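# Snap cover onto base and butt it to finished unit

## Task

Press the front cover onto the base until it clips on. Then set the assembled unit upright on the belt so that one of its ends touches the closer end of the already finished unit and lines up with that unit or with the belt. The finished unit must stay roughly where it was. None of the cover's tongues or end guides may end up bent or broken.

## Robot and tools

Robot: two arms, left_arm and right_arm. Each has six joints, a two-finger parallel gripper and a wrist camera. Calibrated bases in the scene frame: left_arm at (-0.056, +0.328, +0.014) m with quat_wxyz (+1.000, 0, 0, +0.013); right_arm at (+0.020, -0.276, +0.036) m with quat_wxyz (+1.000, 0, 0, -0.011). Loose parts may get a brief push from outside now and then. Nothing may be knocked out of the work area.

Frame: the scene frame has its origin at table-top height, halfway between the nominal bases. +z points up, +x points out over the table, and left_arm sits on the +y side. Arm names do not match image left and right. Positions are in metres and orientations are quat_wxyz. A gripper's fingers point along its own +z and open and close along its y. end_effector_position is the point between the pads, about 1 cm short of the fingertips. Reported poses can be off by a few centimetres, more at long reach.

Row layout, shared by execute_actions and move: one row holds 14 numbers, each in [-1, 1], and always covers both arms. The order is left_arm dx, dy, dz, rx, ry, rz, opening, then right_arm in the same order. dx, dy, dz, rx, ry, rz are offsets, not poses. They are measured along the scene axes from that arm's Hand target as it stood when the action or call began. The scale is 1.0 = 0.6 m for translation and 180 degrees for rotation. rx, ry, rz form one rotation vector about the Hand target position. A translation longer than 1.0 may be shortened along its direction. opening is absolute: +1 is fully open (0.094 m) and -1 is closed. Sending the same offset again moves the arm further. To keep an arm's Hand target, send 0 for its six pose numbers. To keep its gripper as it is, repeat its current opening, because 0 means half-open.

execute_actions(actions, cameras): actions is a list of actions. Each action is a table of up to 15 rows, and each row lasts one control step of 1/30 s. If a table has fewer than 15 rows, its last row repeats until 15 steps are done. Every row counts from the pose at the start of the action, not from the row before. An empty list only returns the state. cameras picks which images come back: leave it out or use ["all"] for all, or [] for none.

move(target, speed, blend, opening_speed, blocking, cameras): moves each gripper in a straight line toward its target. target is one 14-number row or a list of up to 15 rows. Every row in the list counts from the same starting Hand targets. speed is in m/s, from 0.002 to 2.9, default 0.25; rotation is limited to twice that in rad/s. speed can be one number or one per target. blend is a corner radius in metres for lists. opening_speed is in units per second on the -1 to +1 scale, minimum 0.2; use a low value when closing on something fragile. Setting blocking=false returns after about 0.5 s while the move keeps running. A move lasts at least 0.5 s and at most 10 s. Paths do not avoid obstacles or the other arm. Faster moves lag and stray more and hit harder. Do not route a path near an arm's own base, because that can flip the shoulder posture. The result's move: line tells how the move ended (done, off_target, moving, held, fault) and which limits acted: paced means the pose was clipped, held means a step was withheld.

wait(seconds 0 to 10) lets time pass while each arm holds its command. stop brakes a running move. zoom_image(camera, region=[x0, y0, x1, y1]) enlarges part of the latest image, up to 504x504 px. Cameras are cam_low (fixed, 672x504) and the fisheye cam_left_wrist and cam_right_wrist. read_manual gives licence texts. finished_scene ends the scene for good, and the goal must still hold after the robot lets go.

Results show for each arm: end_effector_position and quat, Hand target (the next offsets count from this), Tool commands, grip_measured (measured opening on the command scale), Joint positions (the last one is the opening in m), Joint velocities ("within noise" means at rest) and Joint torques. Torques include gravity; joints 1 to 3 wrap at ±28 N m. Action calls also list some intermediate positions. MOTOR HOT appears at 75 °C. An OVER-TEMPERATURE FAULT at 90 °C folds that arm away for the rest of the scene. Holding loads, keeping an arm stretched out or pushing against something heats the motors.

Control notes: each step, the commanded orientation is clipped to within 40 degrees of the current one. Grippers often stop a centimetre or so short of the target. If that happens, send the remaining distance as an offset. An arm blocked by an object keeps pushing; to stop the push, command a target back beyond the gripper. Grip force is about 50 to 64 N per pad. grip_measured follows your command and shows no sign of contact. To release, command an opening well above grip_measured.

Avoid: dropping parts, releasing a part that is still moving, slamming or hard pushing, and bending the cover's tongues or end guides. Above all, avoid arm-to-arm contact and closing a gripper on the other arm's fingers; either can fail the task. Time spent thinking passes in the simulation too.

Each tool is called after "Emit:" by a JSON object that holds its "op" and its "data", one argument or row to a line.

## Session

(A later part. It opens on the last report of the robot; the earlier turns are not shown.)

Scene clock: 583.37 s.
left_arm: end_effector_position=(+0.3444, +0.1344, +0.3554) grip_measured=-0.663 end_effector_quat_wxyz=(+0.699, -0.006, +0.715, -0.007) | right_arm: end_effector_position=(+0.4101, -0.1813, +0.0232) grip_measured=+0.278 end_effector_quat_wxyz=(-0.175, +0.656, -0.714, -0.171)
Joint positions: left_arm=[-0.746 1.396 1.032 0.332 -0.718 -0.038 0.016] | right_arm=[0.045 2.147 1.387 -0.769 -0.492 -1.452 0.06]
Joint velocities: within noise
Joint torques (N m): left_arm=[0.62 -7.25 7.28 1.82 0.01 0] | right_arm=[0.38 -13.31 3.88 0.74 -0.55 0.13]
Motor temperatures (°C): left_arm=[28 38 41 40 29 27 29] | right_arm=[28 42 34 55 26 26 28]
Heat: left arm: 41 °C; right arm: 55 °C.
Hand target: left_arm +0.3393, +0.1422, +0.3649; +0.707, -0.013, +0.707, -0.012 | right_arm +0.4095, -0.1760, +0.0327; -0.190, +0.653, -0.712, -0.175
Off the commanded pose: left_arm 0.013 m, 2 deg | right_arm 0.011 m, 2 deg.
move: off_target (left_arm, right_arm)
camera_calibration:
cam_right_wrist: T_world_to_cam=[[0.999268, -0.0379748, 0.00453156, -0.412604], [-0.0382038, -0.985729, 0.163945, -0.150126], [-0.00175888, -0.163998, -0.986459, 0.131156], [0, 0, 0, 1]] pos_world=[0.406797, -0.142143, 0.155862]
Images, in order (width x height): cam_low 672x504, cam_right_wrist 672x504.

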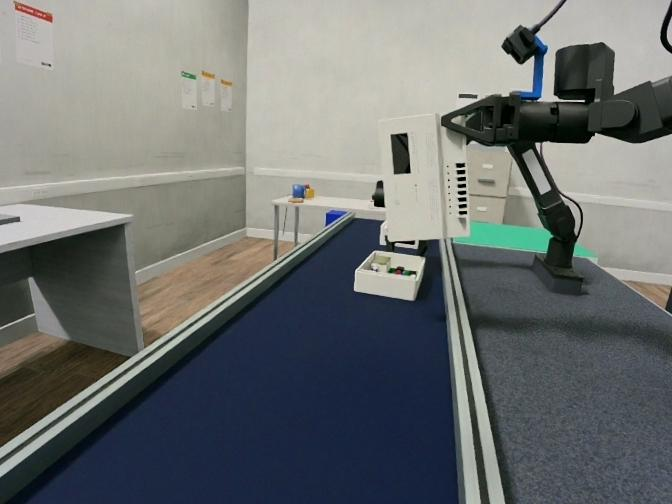

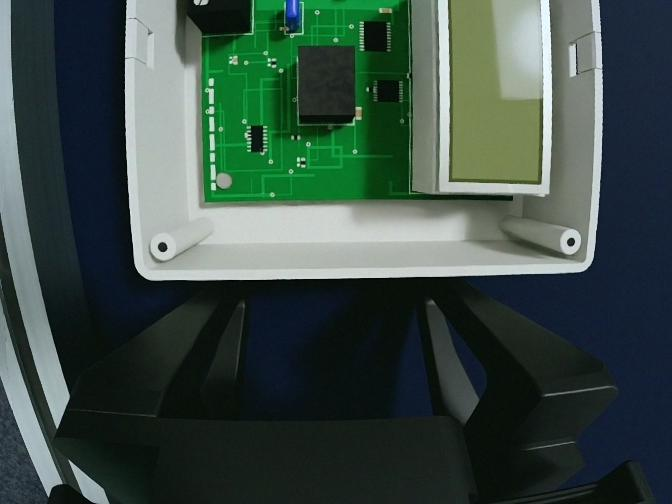

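Emit:
{"op": "move", "data": {
  "target": [
    [0,0,0,0,0,0,-0.8,0.008,0.02,0.016,0,0,0,0.28],
    [0,0,0,0,0,0,-0.8,0.008,0.215,0.016,0,0,0,0.28]
  ],
  "speed": 0.1,
  "cameras": ["cam_right_wrist","cam_low"]
}}

Scene clock: 587.70 s.
left_arm: end_effector_position=(+0.3444, +0.1342, +0.3553) grip_measured=-0.663 end_effector_quat_wxyz=(+0.698, -0.005, +0.716, -0.007) | right_arm: end_effector_position=(+0.4082, -0.0529, +0.0413) grip_measured=+0.278 end_effector_quat_wxyz=(-0.181, +0.655, -0.714, -0.169)
Joint positions: left_arm=[-0.746 1.396 1.032 0.332 -0.717 -0.038 0.016] | right_arm=[0.365 2.143 1.453 -0.659 -0.453 -1.089 0.06]
Joint velocities: within noise
Joint torques (N m): left_arm=[0.64 -7.27 7.27 1.83 0.03 0.01] | right_arm=[0.23 -10.29 7.23 1.1 -0.44 0.09]
Motor temperatures (°C): left_arm=[28 38 40 40 29 27 29] | right_arm=[28 43 34 54 26 26 28]
Heat: left arm: 40 °C; right arm: 54 °C.
Hand target: left_arm +0.3393, +0.1422, +0.3649; +0.707, -0.013, +0.707, -0.012 | right_arm +0.4143, -0.0471, +0.0422; -0.190, +0.653, -0.712, -0.175
Off the commanded pose: left_arm 0.013 m, 2 deg | right_arm 0.009 m, 1 deg.
move: off_target (left_arm)
camera_calibration:
cam_right_wrist: T_world_to_cam=[[0.998944, -0.043206, 0.0156366, -0.406482], [-0.0451301, -0.986532, 0.15722, -0.0235532], [0.00863318, -0.15776, -0.98744, 0.166288], [0, 0, 0, 1]] pos_world=[0.403554, -0.0145649, 0.174258]
Images, in order (width x height): cam_low 672x504, cam_right_wrist 672x504.

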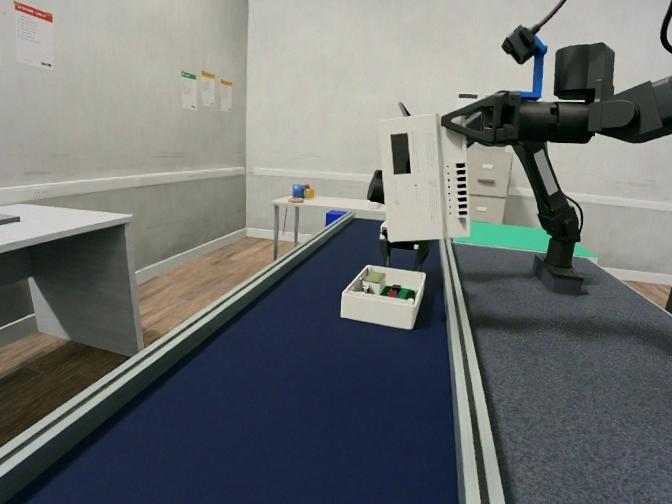

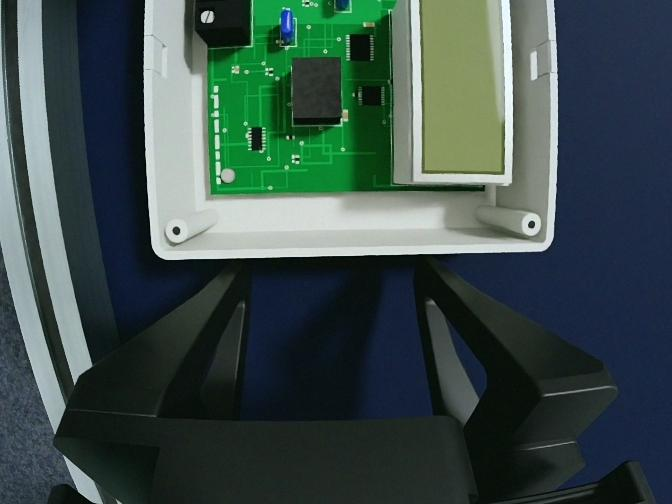

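Emit:
{"op": "move", "data": {
  "target": [
    [0,0,0,0,0,0,-0.8,0,-0.08,0.05,0,0,0,0.28],
    [0,0,0,0.5123,-0.0033,-0.0725,-0.8,0,-0.32,0.35,0,0,0,0.28]
  ],
  "speed": 0.25
}}

Scene clock: 609.67 s.
left_arm: end_effector_position=(+0.3402, +0.1382, +0.3269) grip_measured=-0.662 end_effector_quat_wxyz=(+0.464, +0.599, +0.499, +0.420) | right_arm: end_effector_position=(+0.4160, -0.2442, +0.2305) grip_measured=+0.278 end_effector_quat_wxyz=(+0.194, -0.642, +0.727, +0.147)
Joint positions: left_arm=[-0.666 1.334 1.067 0.02 -0.486 1.494 0.016] | right_arm=[-0.114 2.029 2.058 -1.564 -0.491 -1.573 0.06]
Joint velocities: within noise
Joint torques (N m): left_arm=[0.68 -6.71 13.19 1.92 0 0] | right_arm=[-0.16 -12.85 7.41 0.38 -0.66 -0.06]
Motor temperatures (°C): left_arm=[28 38 40 40 29 27 29] | right_arm=[28 42 35 51 27 26 28]
Heat: left arm: 40 °C; right arm: 51 °C.
Hand target: left_arm +0.3393, +0.1422, +0.3648; +0.497, +0.571, +0.493, +0.428 | right_arm +0.4143, -0.2391, +0.2523; +0.191, -0.653, +0.712, +0.175
Off the commanded pose: left_arm 0.038 m, 5 deg | right_arm 0.022 m, 4 deg.
joint sent to its limit (right arm) — joint 4 (wrist pitch), lower limit. The joint targets are off in orientation, not in position.
move: off_target (left_arm, right_arm)
camera_calibration:
cam_left_wrist: T_world_to_cam=[[-0.237539, -0.0260895, -0.971028, 0.398453], [-0.540575, 0.834096, 0.109829, 0.0406329], [0.807065, 0.551001, -0.212234, -0.146752], [0, 0, 0, 1]] pos_world=[0.235052, 0.0573644, 0.3513]
cam_right_wrist: T_world_to_cam=[[0.994336, -0.090846, 0.0551551, -0.444368], [-0.0989465, -0.980733, 0.168443, -0.220399], [0.0387901, -0.172946, -0.984167, 0.305875], [0, 0, 0, 1]] pos_world=[0.408178, -0.203621, 0.362665]

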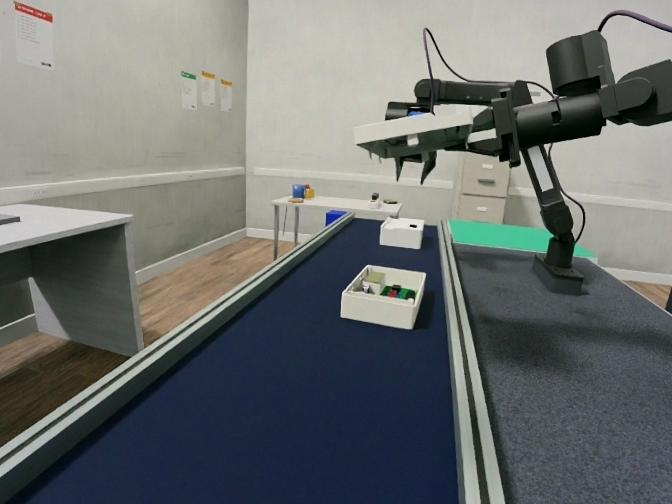

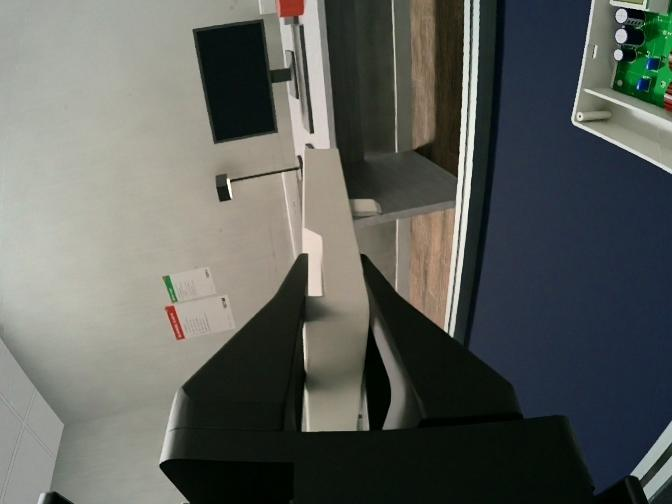

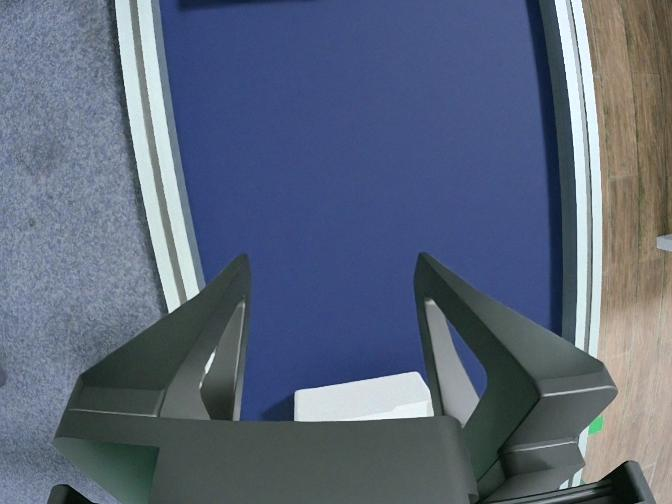

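Emit:
{"op": "move", "data": {
  "target": [0.04,-0.304,-0.23,0,0,0,-0.8,0,0,0,0,0,0,0.28],
  "speed": 0.2
}}

Emit:
{"op": "zoom_image", "data": {
  "camera": "cam_low",
  "region": [330, 200, 470, 340]
}}

Scene clock: 615.23 s.
left_arm: end_effector_position=(+0.3570, -0.0345, +0.2120) grip_measured=-0.662 end_effector_quat_wxyz=(+0.478, +0.595, +0.487, +0.426) | right_arm: end_effector_position=(+0.4157, -0.2441, +0.2306) grip_measured=+0.278 end_effector_quat_wxyz=(+0.194, -0.642, +0.727, +0.147)
Joint positions: left_arm=[-0.978 1.959 1.244 0.458 -0.778 1.43 0.016] | right_arm=[-0.114 2.029 2.058 -1.566 -0.491 -1.574 0.06]
Joint velocities: within noise
Joint torques (N m): left_arm=[-0.03 -7.3 11.93 1.99 -0.25 -0.06] | right_arm=[-0.16 -12.85 7.39 0.4 -0.65 -0.05]
Motor temperatures (°C): left_arm=[28 37 41 40 29 27 29] | right_arm=[28 43 36 50 27 26 28]
Heat: left arm: 41 °C; right arm: 50 °C.
Hand target: left_arm +0.3633, -0.0403, +0.2268; +0.497, +0.572, +0.493, +0.428 | right_arm +0.4143, -0.2391, +0.2523; +0.190, -0.653, +0.712, +0.175
Off the commanded pose: left_arm 0.017 m, 4 deg | right_arm 0.022 m, 4 deg.
joint sent to its limit (right arm) — joint 4 (wrist pitch), lower limit. The joint targets are off in orientation, not in position.
move: off_target (left_arm, right_arm)
camera_calibration:
cam_left_wrist: T_world_to_cam=[[-0.203024, -0.0273748, -0.978791, 0.275651], [-0.530571, 0.843218, 0.0864699, 0.208059], [0.822967, 0.536874, -0.185718, -0.101363], [0, 0, 0, 1]] pos_world=[0.249772, -0.113474, 0.232989]
cam_right_wrist: T_world_to_cam=[[0.994482, -0.0898418, 0.0541716, -0.443561], [-0.0977716, -0.980913, 0.168079, -0.220718], [0.0380371, -0.172448, -0.984284, 0.306356], [0, 0, 0, 1]] pos_world=[0.40788, -0.203525, 0.362668]

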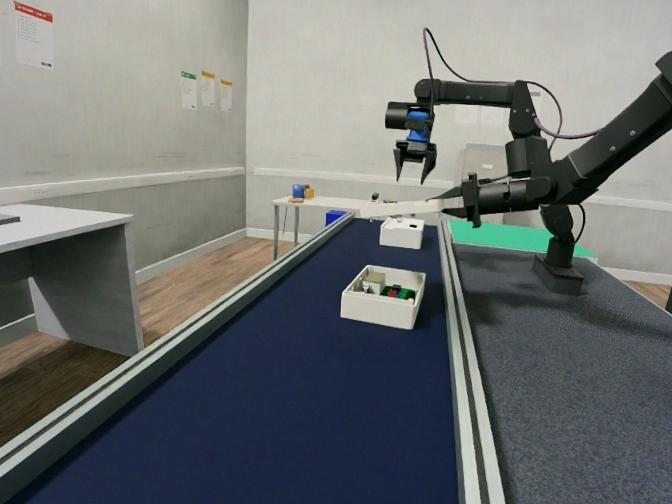

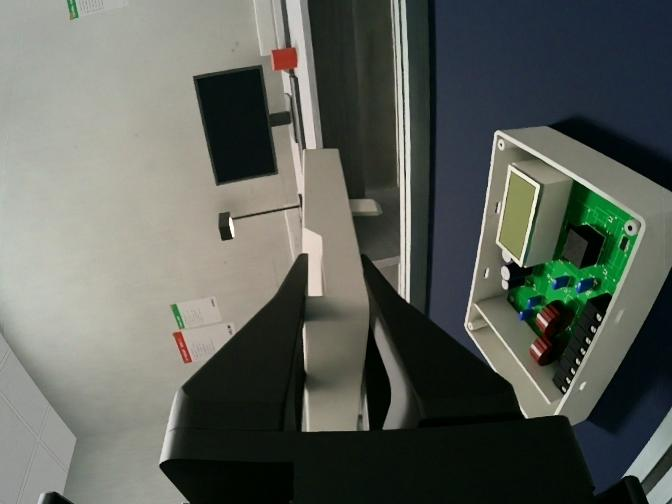

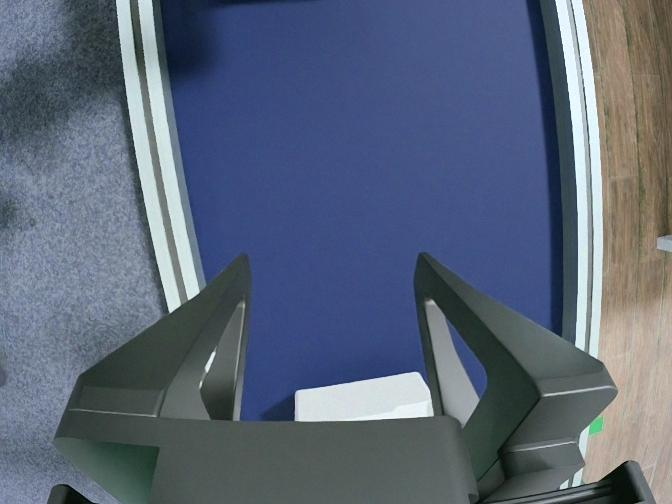

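Scaled by 3.600 from the camera's 672x504 image, which has a finer 960x720 frame.

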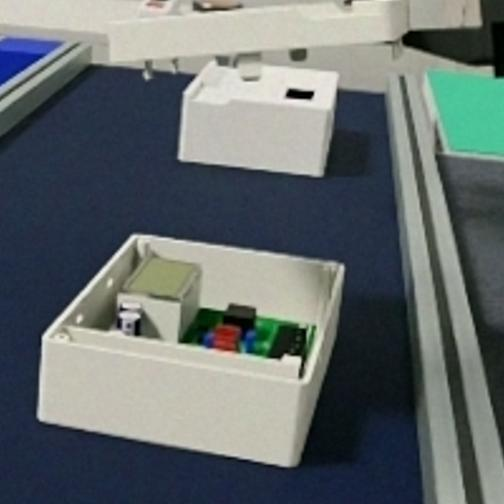

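Emit:
{"op": "move", "data": {
  "target": [0,0,0,0,0,0,-0.8,0,0.11,0.03,0.222,0,0,-0.5],
  "speed": 0.25,
  "cameras": ["cam_right_wrist","cam_low"]
}}

Scene clock: 624.20 s.
left_arm: end_effector_position=(+0.3571, -0.0342, +0.2121) grip_measured=-0.662 end_effector_quat_wxyz=(+0.478, +0.594, +0.487, +0.426) | right_arm: end_effector_position=(+0.4145, -0.1786, +0.2736) grip_measured=-0.498 end_effector_quat_wxyz=(+0.411, -0.557, +0.622, +0.365)
Joint positions: left_arm=[-0.978 1.959 1.244 0.458 -0.779 1.43 0.016] | right_arm=[-0.153 2.044 1.901 -1.568 -1.16 -1.727 0.024]
Joint velocities: within noise
Joint torques (N m): left_arm=[-0.01 -7.3 11.9 2 -0.22 -0.06] | right_arm=[0.76 -9.06 4.37 0.1 -0.96 -0.06]
Motor temperatures (°C): left_arm=[28 38 41 41 29 27 29] | right_arm=[28 44 36 48 27 26 28]
Heat: left arm: 41 °C; right arm: 48 °C.
Hand target: left_arm +0.3633, -0.0403, +0.2267; +0.497, +0.572, +0.493, +0.428 | right_arm +0.4143, -0.1731, +0.2703; +0.402, -0.548, +0.609, +0.408
Off the commanded pose: left_arm 0.017 m, 3 deg | right_arm 0.006 m, 5 deg.
joint sent to its limit (right arm) — joint 4 (wrist pitch), lower limit. The joint targets are off in orientation, not in position.
move: off_target (left_arm, right_arm)
camera_calibration:
cam_right_wrist: T_world_to_cam=[[0.994888, -0.090657, 0.0444774, -0.436602], [-0.0579581, -0.873334, -0.483661, 0.0171943], [0.0826909, 0.478611, -0.874124, 0.427664], [0, 0, 0, 1]] pos_world=[0.400003, -0.229249, 0.401567]
Images, in order (width x height): cam_low 672x504, cam_right_wrist 672x504.

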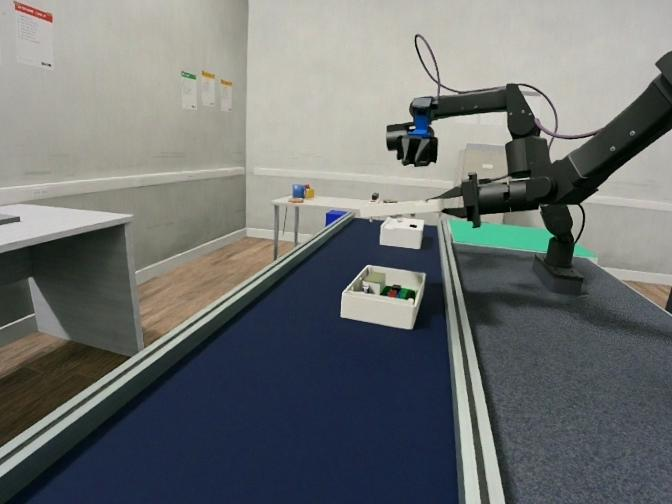

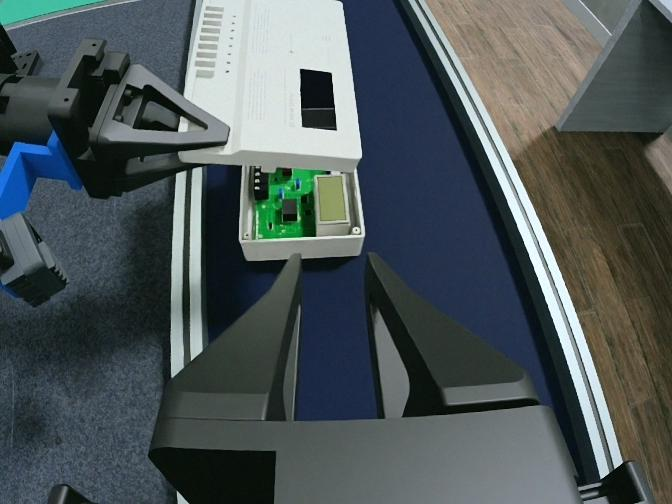

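Emit:
{"op": "move", "data": {
  "target": [0.02,0.03,-0.15,-0.02,-0.015,0,-0.8,0,0,0,0,0,0,-0.5],
  "speed": 0.12,
  "cameras": ["cam_right_wrist","cam_low","cam_left_wrist"]
}}

Emit:
{"op": "zoom_image", "data": {
  "camera": "cam_right_wrist",
  "region": [120, 0, 420, 280]
}}

Emit:
{"op": "zoom_image", "data": {
  "camera": "cam_low",
  "region": [330, 200, 470, 340]
}}

Scene clock: 645.20 s.
left_arm: end_effector_position=(+0.3732, -0.0244, +0.1424) grip_measured=-0.662 end_effector_quat_wxyz=(+0.522, +0.549, +0.495, +0.426) | right_arm: end_effector_position=(+0.4145, -0.1785, +0.2738) grip_measured=-0.498 end_effector_quat_wxyz=(+0.411, -0.557, +0.622, +0.366)
Joint positions: left_arm=[-0.937 2.172 1.121 0.924 -0.753 1.434 0.016] | right_arm=[-0.153 2.044 1.901 -1.569 -1.161 -1.728 0.024]
Joint velocities: within noise
Joint torques (N m): left_arm=[0.58 -7.6 5.83 2.09 0.01 0] | right_arm=[0.76 -9.05 4.33 0.1 -0.95 -0.05]
Motor temperatures (°C): left_arm=[28 38 42 43 29 27 29] | right_arm=[28 44 34 45 28 26 28]
Heat: left arm: 43 °C; right arm: 45 °C.
Hand target: left_arm +0.3752, -0.0223, +0.1367; +0.526, +0.546, +0.494, +0.426 | right_arm +0.4143, -0.1731, +0.2703; +0.402, -0.548, +0.609, +0.408
Off the commanded pose: left_arm 0.006 m, 1 deg | right_arm 0.006 m, 5 deg.
joint sent to its limit (right arm) — joint 4 (wrist pitch), lower limit. The joint targets are off in orientation, not in position.
move: off_target (right_arm)
camera_calibration:
cam_left_wrist: T_world_to_cam=[[-0.129024, -0.13071, -0.982989, 0.181503], [-0.545949, 0.836881, -0.0396219, 0.237838], [0.827824, 0.53155, -0.179339, -0.135914], [0, 0, 0, 1]] pos_world=[0.265779, -0.103073, 0.163464]
cam_right_wrist: T_world_to_cam=[[0.994875, -0.0906076, 0.0448764, -0.436662], [-0.057626, -0.87279, -0.484683, 0.0175941], [0.0830836, 0.479613, -0.873538, 0.427733], [0, 0, 0, 1]] pos_world=[0.399901, -0.229355, 0.401764]

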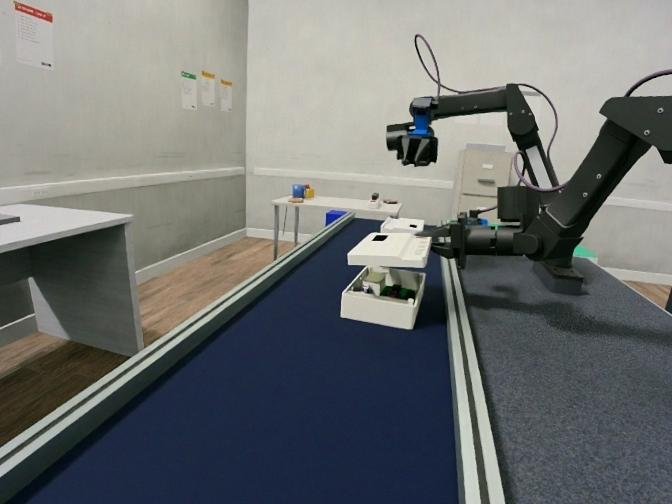

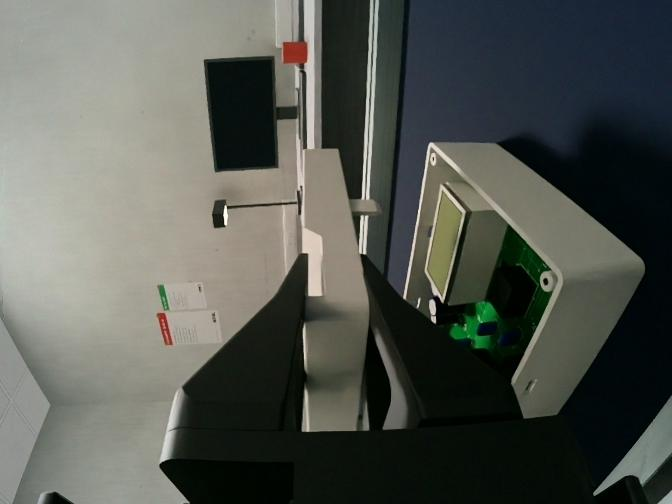

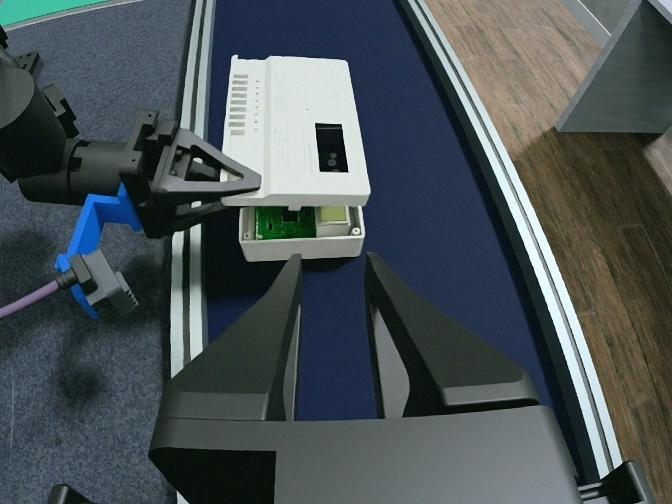

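Scaled by 1.680 from the camera's 672x504 image, which has a finer 960x720 frame.

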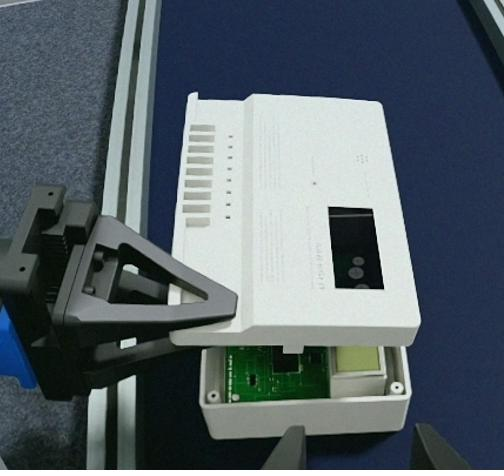

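Scaled by 3.600 from the camera's 672x504 image, which has a finer 960x720 frame.

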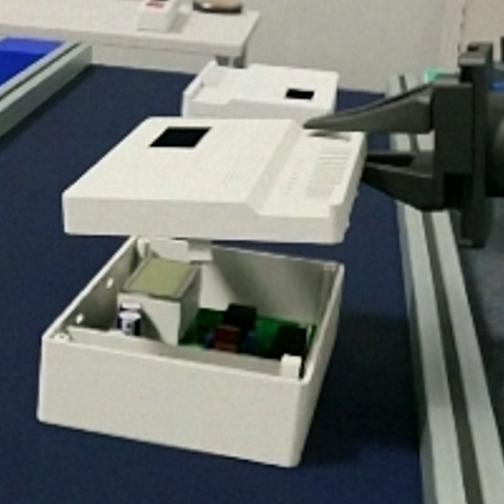

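Emit:
{"op": "move", "data": {
  "target": [0.011,0.007,-0.078,0,0,0,-0.8,0,0,0,0,0,0,-0.5],
  "speed": 0.1,
  "cameras": ["cam_right_wrist","cam_low","cam_left_wrist"]
}}

Emit:
{"op": "zoom_image", "data": {
  "camera": "cam_right_wrist",
  "region": [180, 40, 400, 270]
}}

Emit:
{"op": "zoom_image", "data": {
  "camera": "cam_low",
  "region": [330, 220, 450, 340]
}}

Emit:
{"op": "zoom_image", "data": {
  "camera": "cam_left_wrist",
  "region": [280, 120, 540, 380]
}}

Scene clock: 664.00 s.
left_arm: end_effector_position=(+0.3803, -0.0206, +0.0951) grip_measured=-0.662 end_effector_quat_wxyz=(+0.519, +0.551, +0.495, +0.426) | right_arm: end_effector_position=(+0.4145, -0.1785, +0.2738) grip_measured=-0.498 end_effector_quat_wxyz=(+0.411, -0.557, +0.622, +0.366)
Joint positions: left_arm=[-0.918 2.313 1.121 1.06 -0.736 1.436 0.016] | right_arm=[-0.153 2.044 1.901 -1.569 -1.161 -1.728 0.024]
Joint velocities: within noise
Joint torques (N m): left_arm=[0.59 -7.71 5.23 2.21 0.02 0.01] | right_arm=[0.76 -9.06 4.34 0.1 -0.95 -0.05]
Motor temperatures (°C): left_arm=[28 38 39 44 29 27 30] | right_arm=[28 44 34 43 28 26 27]
Heat: left arm: 44 °C; right arm: 44 °C.
Hand target: left_arm +0.3818, -0.0181, +0.0899; +0.526, +0.546, +0.494, +0.426 | right_arm +0.4143, -0.1731, +0.2703; +0.402, -0.548, +0.609, +0.408
Off the commanded pose: left_arm 0.006 m, 1 deg | right_arm 0.006 m, 5 deg.
joint sent to its limit (right arm) — joint 4 (wrist pitch), lower limit. The joint targets are off in orientation, not in position.
move: off_target (right_arm)
camera_calibration:
cam_left_wrist: T_world_to_cam=[[-0.133639, -0.12665, -0.982904, 0.138366], [-0.547091, 0.836407, -0.0333888, 0.236446], [0.826337, 0.533276, -0.181065, -0.151438], [0, 0, 0, 1]] pos_world=[0.272987, -0.0994829, 0.116475]
cam_right_wrist: T_world_to_cam=[[0.994875, -0.0906076, 0.0448764, -0.436662], [-0.057626, -0.87279, -0.484683, 0.0175941], [0.0830836, 0.479613, -0.873538, 0.427733], [0, 0, 0, 1]] pos_world=[0.399901, -0.229355, 0.401764]

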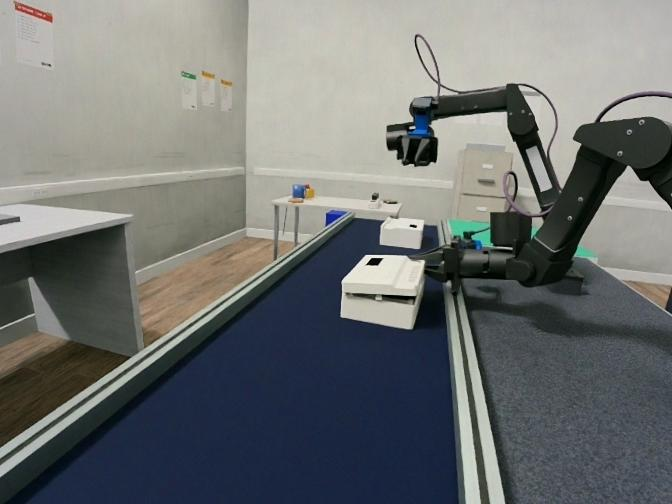

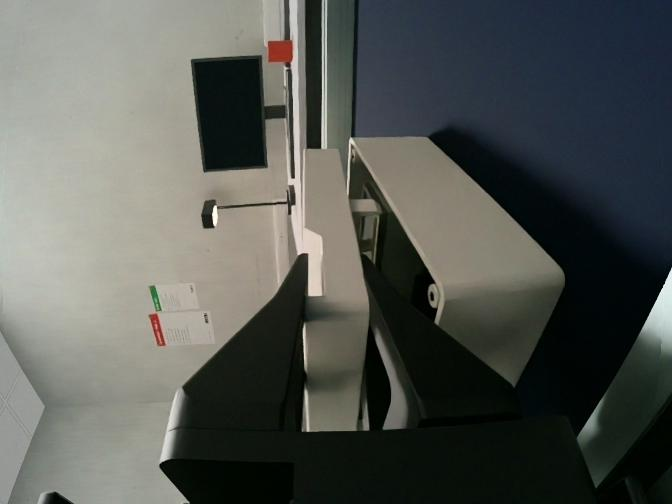

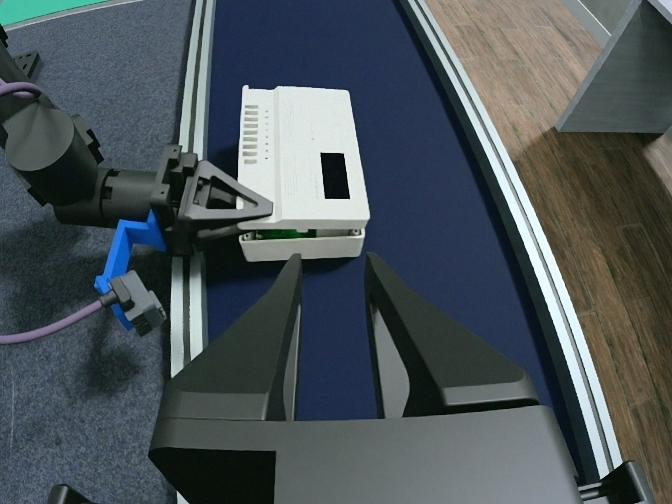

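Scaled by 2.191 from the camera's 672x504 image, which has a finer 960x720 frame.

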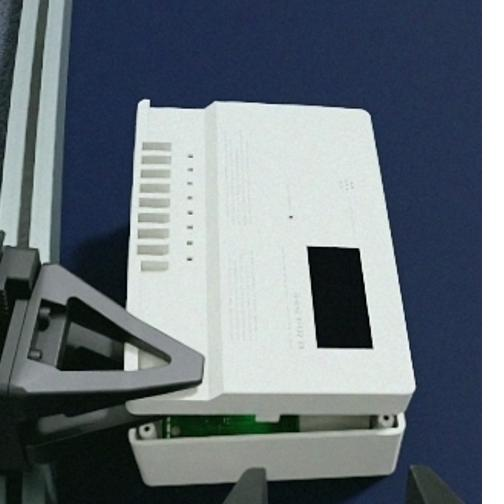

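Scaled by 4.200 from the camera's 672x504 image, which has a finer 960x720 frame.

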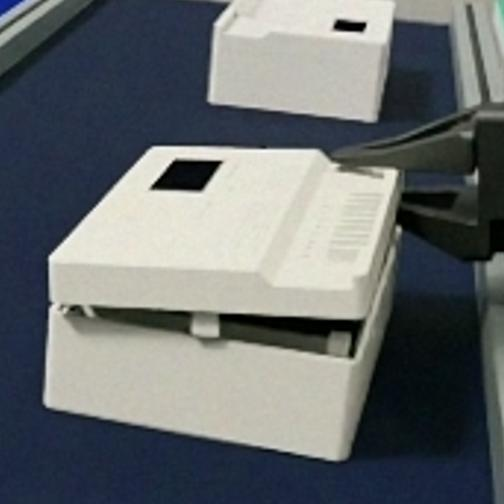

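Scaled by 1.938 from the camera's 672x504 image, which has a finer 960x720 frame.

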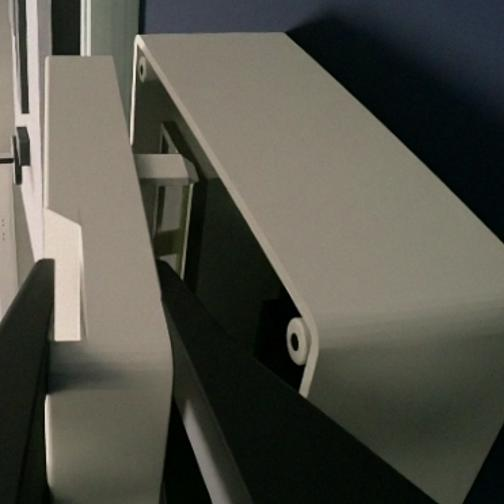

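Emit:
{"op": "move", "data": {
  "target": [0.001,0.005,0,0,0,-0.0133,-0.8,0,0,0,0,0,0,-0.5],
  "speed": 0.08,
  "cameras": []
}}

Emit:
{"op": "move", "data": {
  "target": [0,0,-0.015,0,0,0,-0.8,0,0,0,0,0,0,-0.5],
  "speed": 0.05,
  "cameras": ["cam_right_wrist","cam_low","cam_left_wrist"]
}}

Emit:
{"op": "zoom_image", "data": {
  "camera": "cam_right_wrist",
  "region": [180, 40, 400, 270]
}}

Emit:
{"op": "zoom_image", "data": {
  "camera": "cam_low",
  "region": [330, 240, 440, 340]
}}

Emit:
{"op": "zoom_image", "data": {
  "camera": "cam_left_wrist",
  "region": [280, 120, 540, 380]
}}

Scene clock: 679.30 s.
left_arm: end_effector_position=(+0.3809, -0.0189, +0.0922) grip_measured=-0.662 end_effector_quat_wxyz=(+0.528, +0.560, +0.485, +0.416) | right_arm: end_effector_position=(+0.4145, -0.1785, +0.2738) grip_measured=-0.498 end_effector_quat_wxyz=(+0.411, -0.557, +0.622, +0.366)
Joint positions: left_arm=[-0.902 2.313 1.094 1.094 -0.681 1.446 0.016] | right_arm=[-0.153 2.044 1.901 -1.569 -1.161 -1.728 0.024]
Joint velocities: within noise
Joint torques (N m): left_arm=[0.83 -8.47 4.55 2.15 0.06 0.02] | right_arm=[0.75 -9.06 4.34 0.1 -0.95 -0.04]
Motor temperatures (°C): left_arm=[28 39 38 45 29 27 30] | right_arm=[28 44 34 42 28 26 27]
Heat: left arm: 45 °C; right arm: 44 °C.
Hand target: left_arm +0.3824, -0.0152, +0.0899; +0.535, +0.556, +0.483, +0.415 | right_arm +0.4143, -0.1731, +0.2703; +0.402, -0.548, +0.609, +0.408
Off the commanded pose: left_arm 0.005 m, 1 deg | right_arm 0.006 m, 5 deg.
joint sent to its limit (right arm) — joint 4 (wrist pitch), lower limit. The joint targets are off in orientation, not in position.
move: off_target (right_arm)
No camera images: "cameras" was empty.

Scene clock: 680.17 s.
left_arm: end_effector_position=(+0.3811, -0.0192, +0.0937) grip_measured=-0.662 end_effector_quat_wxyz=(+0.535, +0.554, +0.483, +0.417) | right_arm: end_effector_position=(+0.4145, -0.1785, +0.2738) grip_measured=-0.498 end_effector_quat_wxyz=(+0.411, -0.557, +0.622, +0.366)
Joint positions: left_arm=[-0.902 2.323 1.094 1.125 -0.681 1.45 0.016] | right_arm=[-0.153 2.044 1.901 -1.569 -1.161 -1.728 0.024]
Joint velocities: within noise
Joint torques (N m): left_arm=[0.83 -7.1 4.68 2.12 0.1 -0.03] | right_arm=[0.75 -9.05 4.36 0.1 -0.95 -0.05]
Motor temperatures (°C): left_arm=[28 39 38 45 29 27 30] | right_arm=[28 44 34 42 28 26 27]
Heat: left arm: 45 °C; right arm: 44 °C.
Hand target: left_arm +0.3824, -0.0151, +0.0809; +0.535, +0.556, +0.483, +0.415 | right_arm +0.4143, -0.1731, +0.2703; +0.402, -0.548, +0.609, +0.408
Off the commanded pose: left_arm 0.013 m, 0 deg | right_arm 0.006 m, 5 deg.
joint sent to its limit (right arm) — joint 4 (wrist pitch), lower limit. The joint targets are off in orientation, not in position.
move: off_target (left_arm, right_arm)
camera_calibration:
cam_left_wrist: T_world_to_cam=[[-0.122941, -0.134426, -0.983268, 0.133008], [-0.513389, 0.856524, -0.0529079, 0.225037], [0.849304, 0.498294, -0.174314, -0.163236], [0, 0, 0, 1]] pos_world=[0.270521, -0.0935296, 0.114234]
cam_right_wrist: T_world_to_cam=[[0.994875, -0.0906076, 0.0448764, -0.436662], [-0.057626, -0.87279, -0.484683, 0.0175941], [0.0830836, 0.479613, -0.873538, 0.427733], [0, 0, 0, 1]] pos_world=[0.399901, -0.229355, 0.401764]

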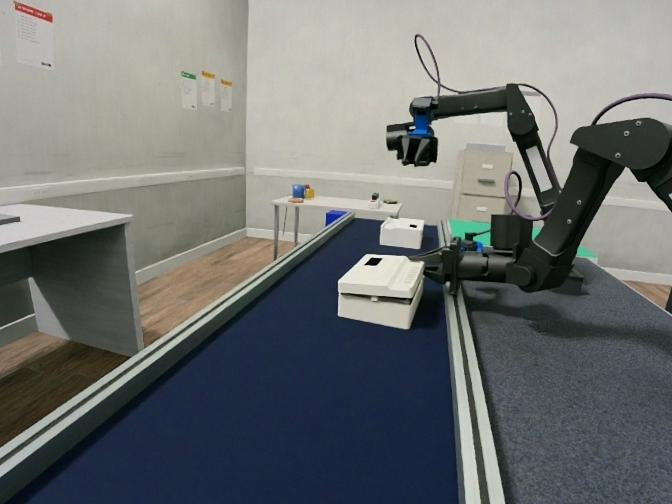

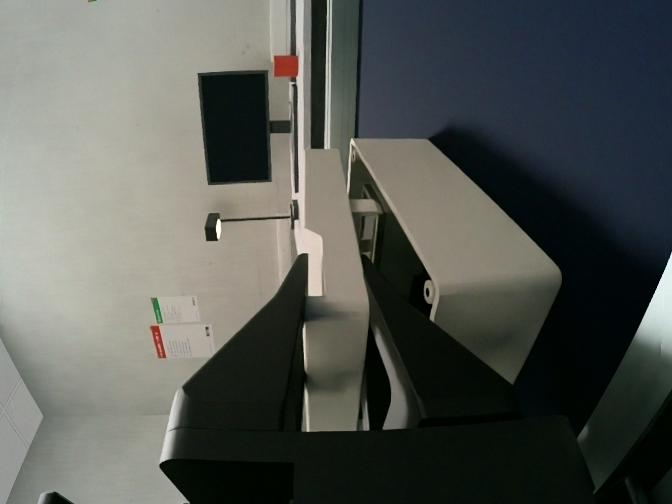

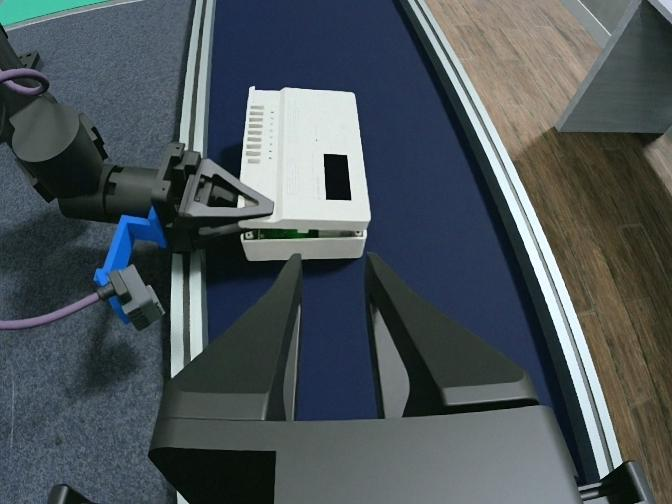

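Scaled by 2.191 from the camera's 672x504 image, which has a finer 960x720 frame.

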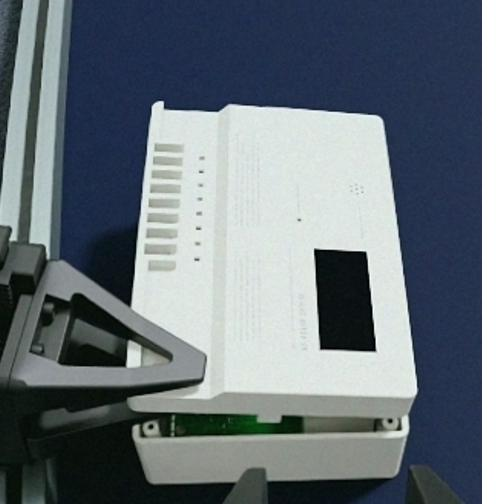

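Scaled by 4.582 from the camera's 672x504 image, which has a finer 960x720 frame.

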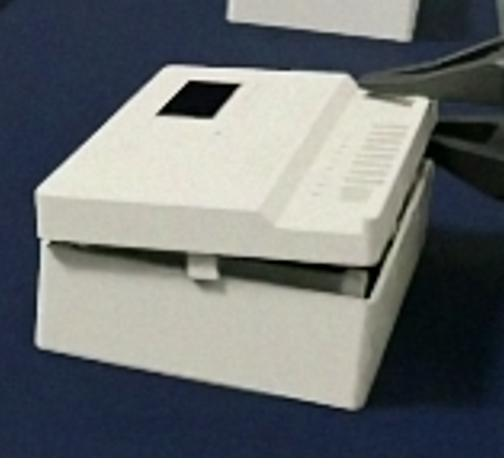

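Scaled by 1.938 from the camera's 672x504 image, which has a finer 960x720 frame.

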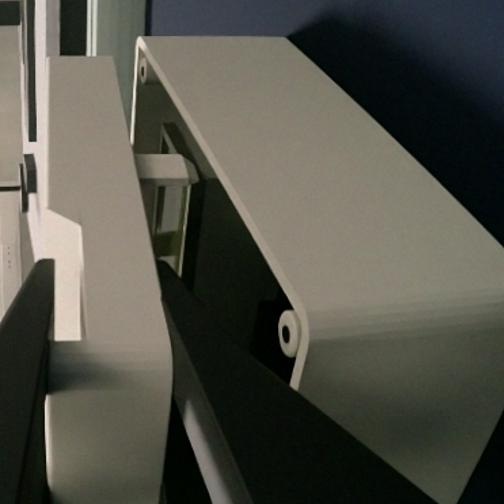

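Emit:
{"op": "move", "data": {
  "target": [0,0,-0.002,0,-0.017,0,-0.8,0,0,0,0,0,0,-0.5],
  "speed": 0.05,
  "cameras": ["cam_right_wrist","cam_low"]
}}

Emit:
{"op": "zoom_image", "data": {
  "camera": "cam_right_wrist",
  "region": [180, 40, 400, 270]
}}

Emit:
{"op": "zoom_image", "data": {
  "camera": "cam_low",
  "region": [330, 240, 440, 340]
}}

Scene clock: 694.00 s.
left_arm: end_effector_position=(+0.3812, -0.0193, +0.0995) grip_measured=-0.662 end_effector_quat_wxyz=(+0.558, +0.533, +0.467, +0.431) | right_arm: end_effector_position=(+0.4145, -0.1785, +0.2738) grip_measured=-0.498 end_effector_quat_wxyz=(+0.411, -0.557, +0.622, +0.366)
Joint positions: left_arm=[-0.902 2.367 1.094 1.265 -0.681 1.503 0.016] | right_arm=[-0.153 2.044 1.901 -1.569 -1.161 -1.728 0.024]
Joint velocities: within noise
Joint torques (N m): left_arm=[0.73 -6.78 4.72 1.83 0.08 -0.07] | right_arm=[0.75 -9.05 4.34 0.1 -0.95 -0.05]
Motor temperatures (°C): left_arm=[28 38 38 44 29 27 30] | right_arm=[28 45 33 40 29 26 27]
Heat: left arm: 44 °C; right arm: 45 °C.
Hand target: left_arm +0.3824, -0.0151, +0.0798; +0.548, +0.544, +0.468, +0.429 | right_arm +0.4143, -0.1731, +0.2703; +0.402, -0.548, +0.609, +0.408
Off the commanded pose: left_arm 0.020 m, 2 deg | right_arm 0.006 m, 5 deg.
joint sent to its limit (right arm) — joint 4 (wrist pitch), lower limit. The joint targets are off in orientation, not in position.
move: off_target (left_arm, right_arm)
camera_calibration:
cam_right_wrist: T_world_to_cam=[[0.994875, -0.0906076, 0.0448764, -0.436662], [-0.057626, -0.87279, -0.484683, 0.0175941], [0.0830836, 0.479613, -0.873538, 0.427733], [0, 0, 0, 1]] pos_world=[0.399901, -0.229355, 0.401764]
Images, in order (width x height): cam_low 672x504, cam_right_wrist 672x504.

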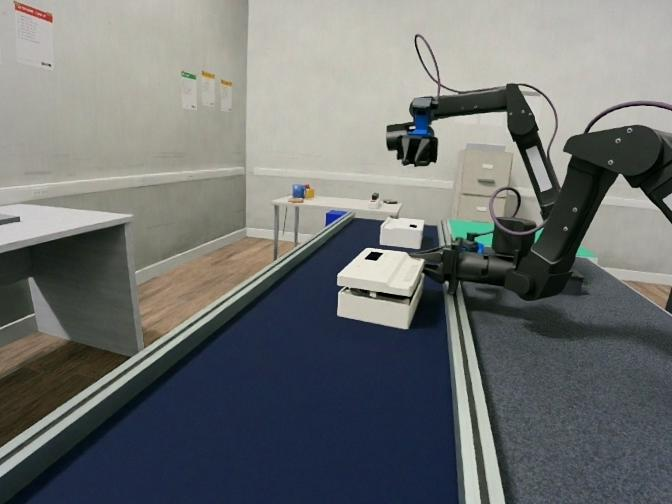

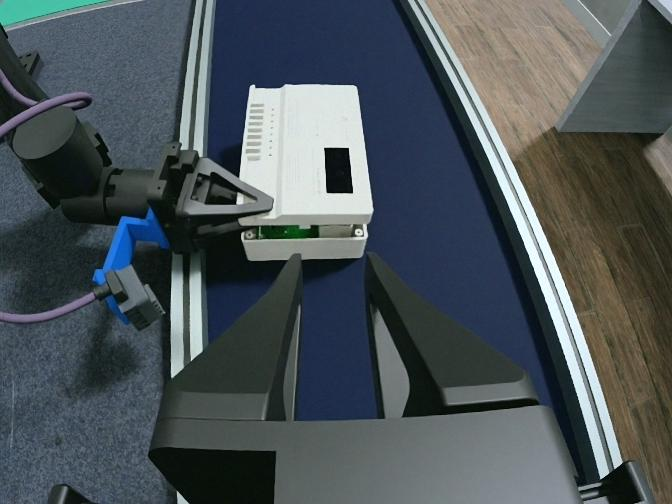

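Scaled by 2.191 from the camera's 672x504 image, which has a finer 960x720 frame.

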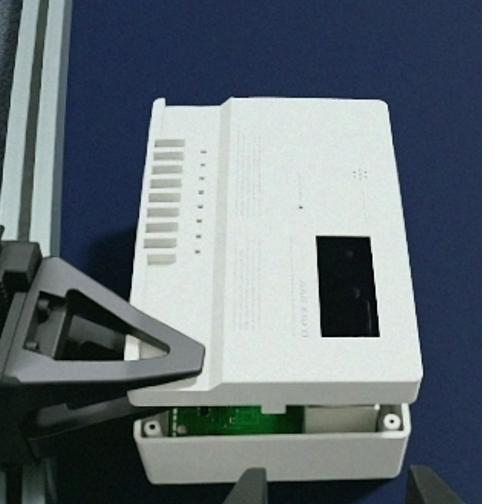

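Scaled by 4.582 from the camera's 672x504 image, which has a finer 960x720 frame.

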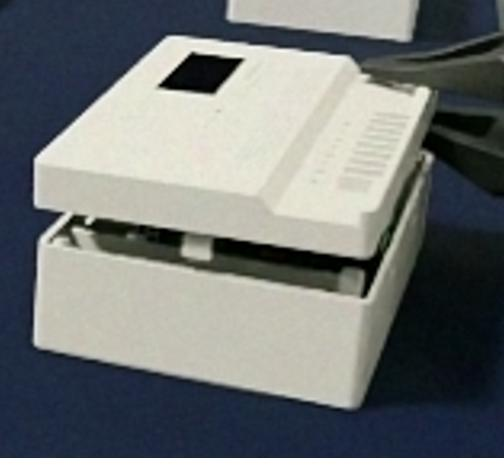

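Emit:
{"op": "move", "data": {
  "target": [0,0,0.045,0,0.04,0,-0.8,0,0,0,0,0,0,-0.5],
  "speed": 0.08,
  "cameras": ["cam_right_wrist","cam_low"]
}}

Emit:
{"op": "zoom_image", "data": {
  "camera": "cam_right_wrist",
  "region": [180, 40, 400, 270]
}}

Emit:
{"op": "zoom_image", "data": {
  "camera": "cam_low",
  "region": [330, 230, 460, 340]
}}

Scene clock: 704.20 s.
left_arm: end_effector_position=(+0.3803, -0.0182, +0.0921) grip_measured=-0.663 end_effector_quat_wxyz=(+0.511, +0.578, +0.497, +0.398) | right_arm: end_effector_position=(+0.4145, -0.1785, +0.2738) grip_measured=-0.498 end_effector_quat_wxyz=(+0.411, -0.557, +0.622, +0.366)
Joint positions: left_arm=[-0.897 2.259 1.094 0.958 -0.662 1.394 0.016] | right_arm=[-0.153 2.044 1.901 -1.569 -1.161 -1.728 0.024]
Joint velocities: within noise
Joint torques (N m): left_arm=[0.7 -12.23 5.59 1.53 -0.01 -0.14] | right_arm=[0.76 -9.06 4.34 0.11 -0.95 -0.04]
Motor temperatures (°C): left_arm=[28 38 37 44 29 27 30] | right_arm=[28 45 33 39 29 26 27]
Heat: left arm: 44 °C; right arm: 45 °C.
Hand target: left_arm +0.3824, -0.0151, +0.1067; +0.517, +0.570, +0.502, +0.394 | right_arm +0.4143, -0.1731, +0.2703; +0.402, -0.548, +0.609, +0.408
Off the commanded pose: left_arm 0.015 m, 1 deg | right_arm 0.006 m, 5 deg.
joint sent to its limit (right arm) — joint 4 (wrist pitch), lower limit. The joint targets are off in orientation, not in position.
move: off_target (left_arm, right_arm)
camera_calibration:
cam_right_wrist: T_world_to_cam=[[0.994875, -0.0906076, 0.0448764, -0.436662], [-0.057626, -0.87279, -0.484683, 0.0175941], [0.0830836, 0.479613, -0.873538, 0.427733], [0, 0, 0, 1]] pos_world=[0.399901, -0.229355, 0.401764]
Images, in order (width x height): cam_low 672x504, cam_right_wrist 672x504.

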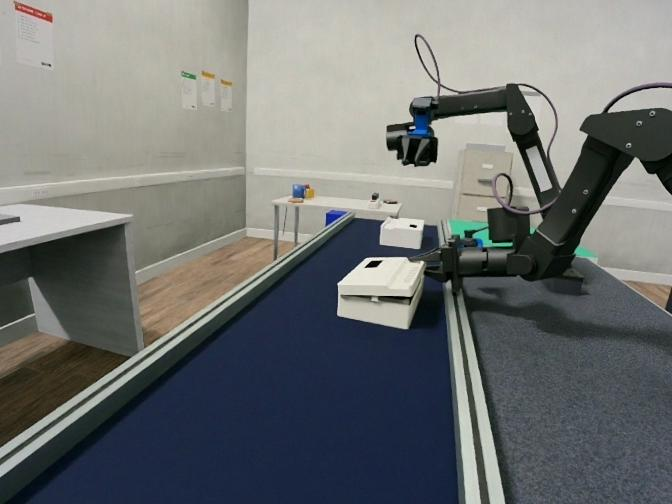

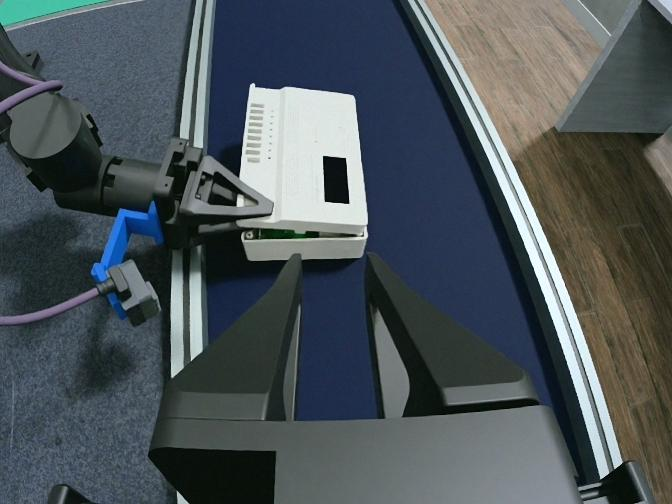

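Scaled by 2.191 from the camera's 672x504 image, which has a finer 960x720 frame.

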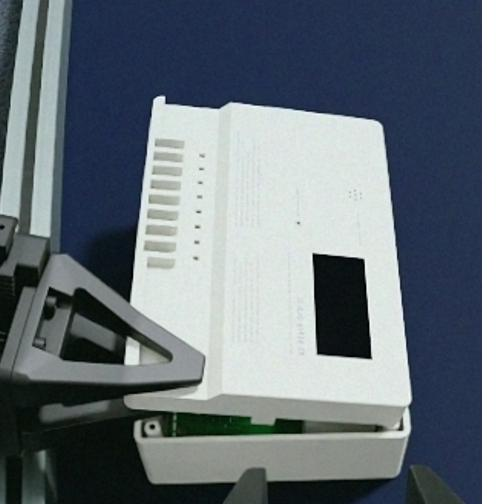

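Scaled by 3.877 from the camera's 672x504 image, which has a finer 960x720 frame.

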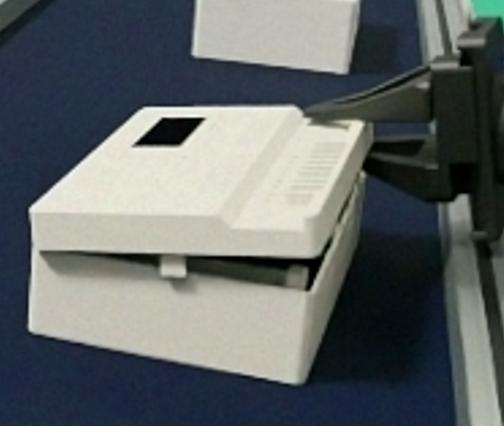

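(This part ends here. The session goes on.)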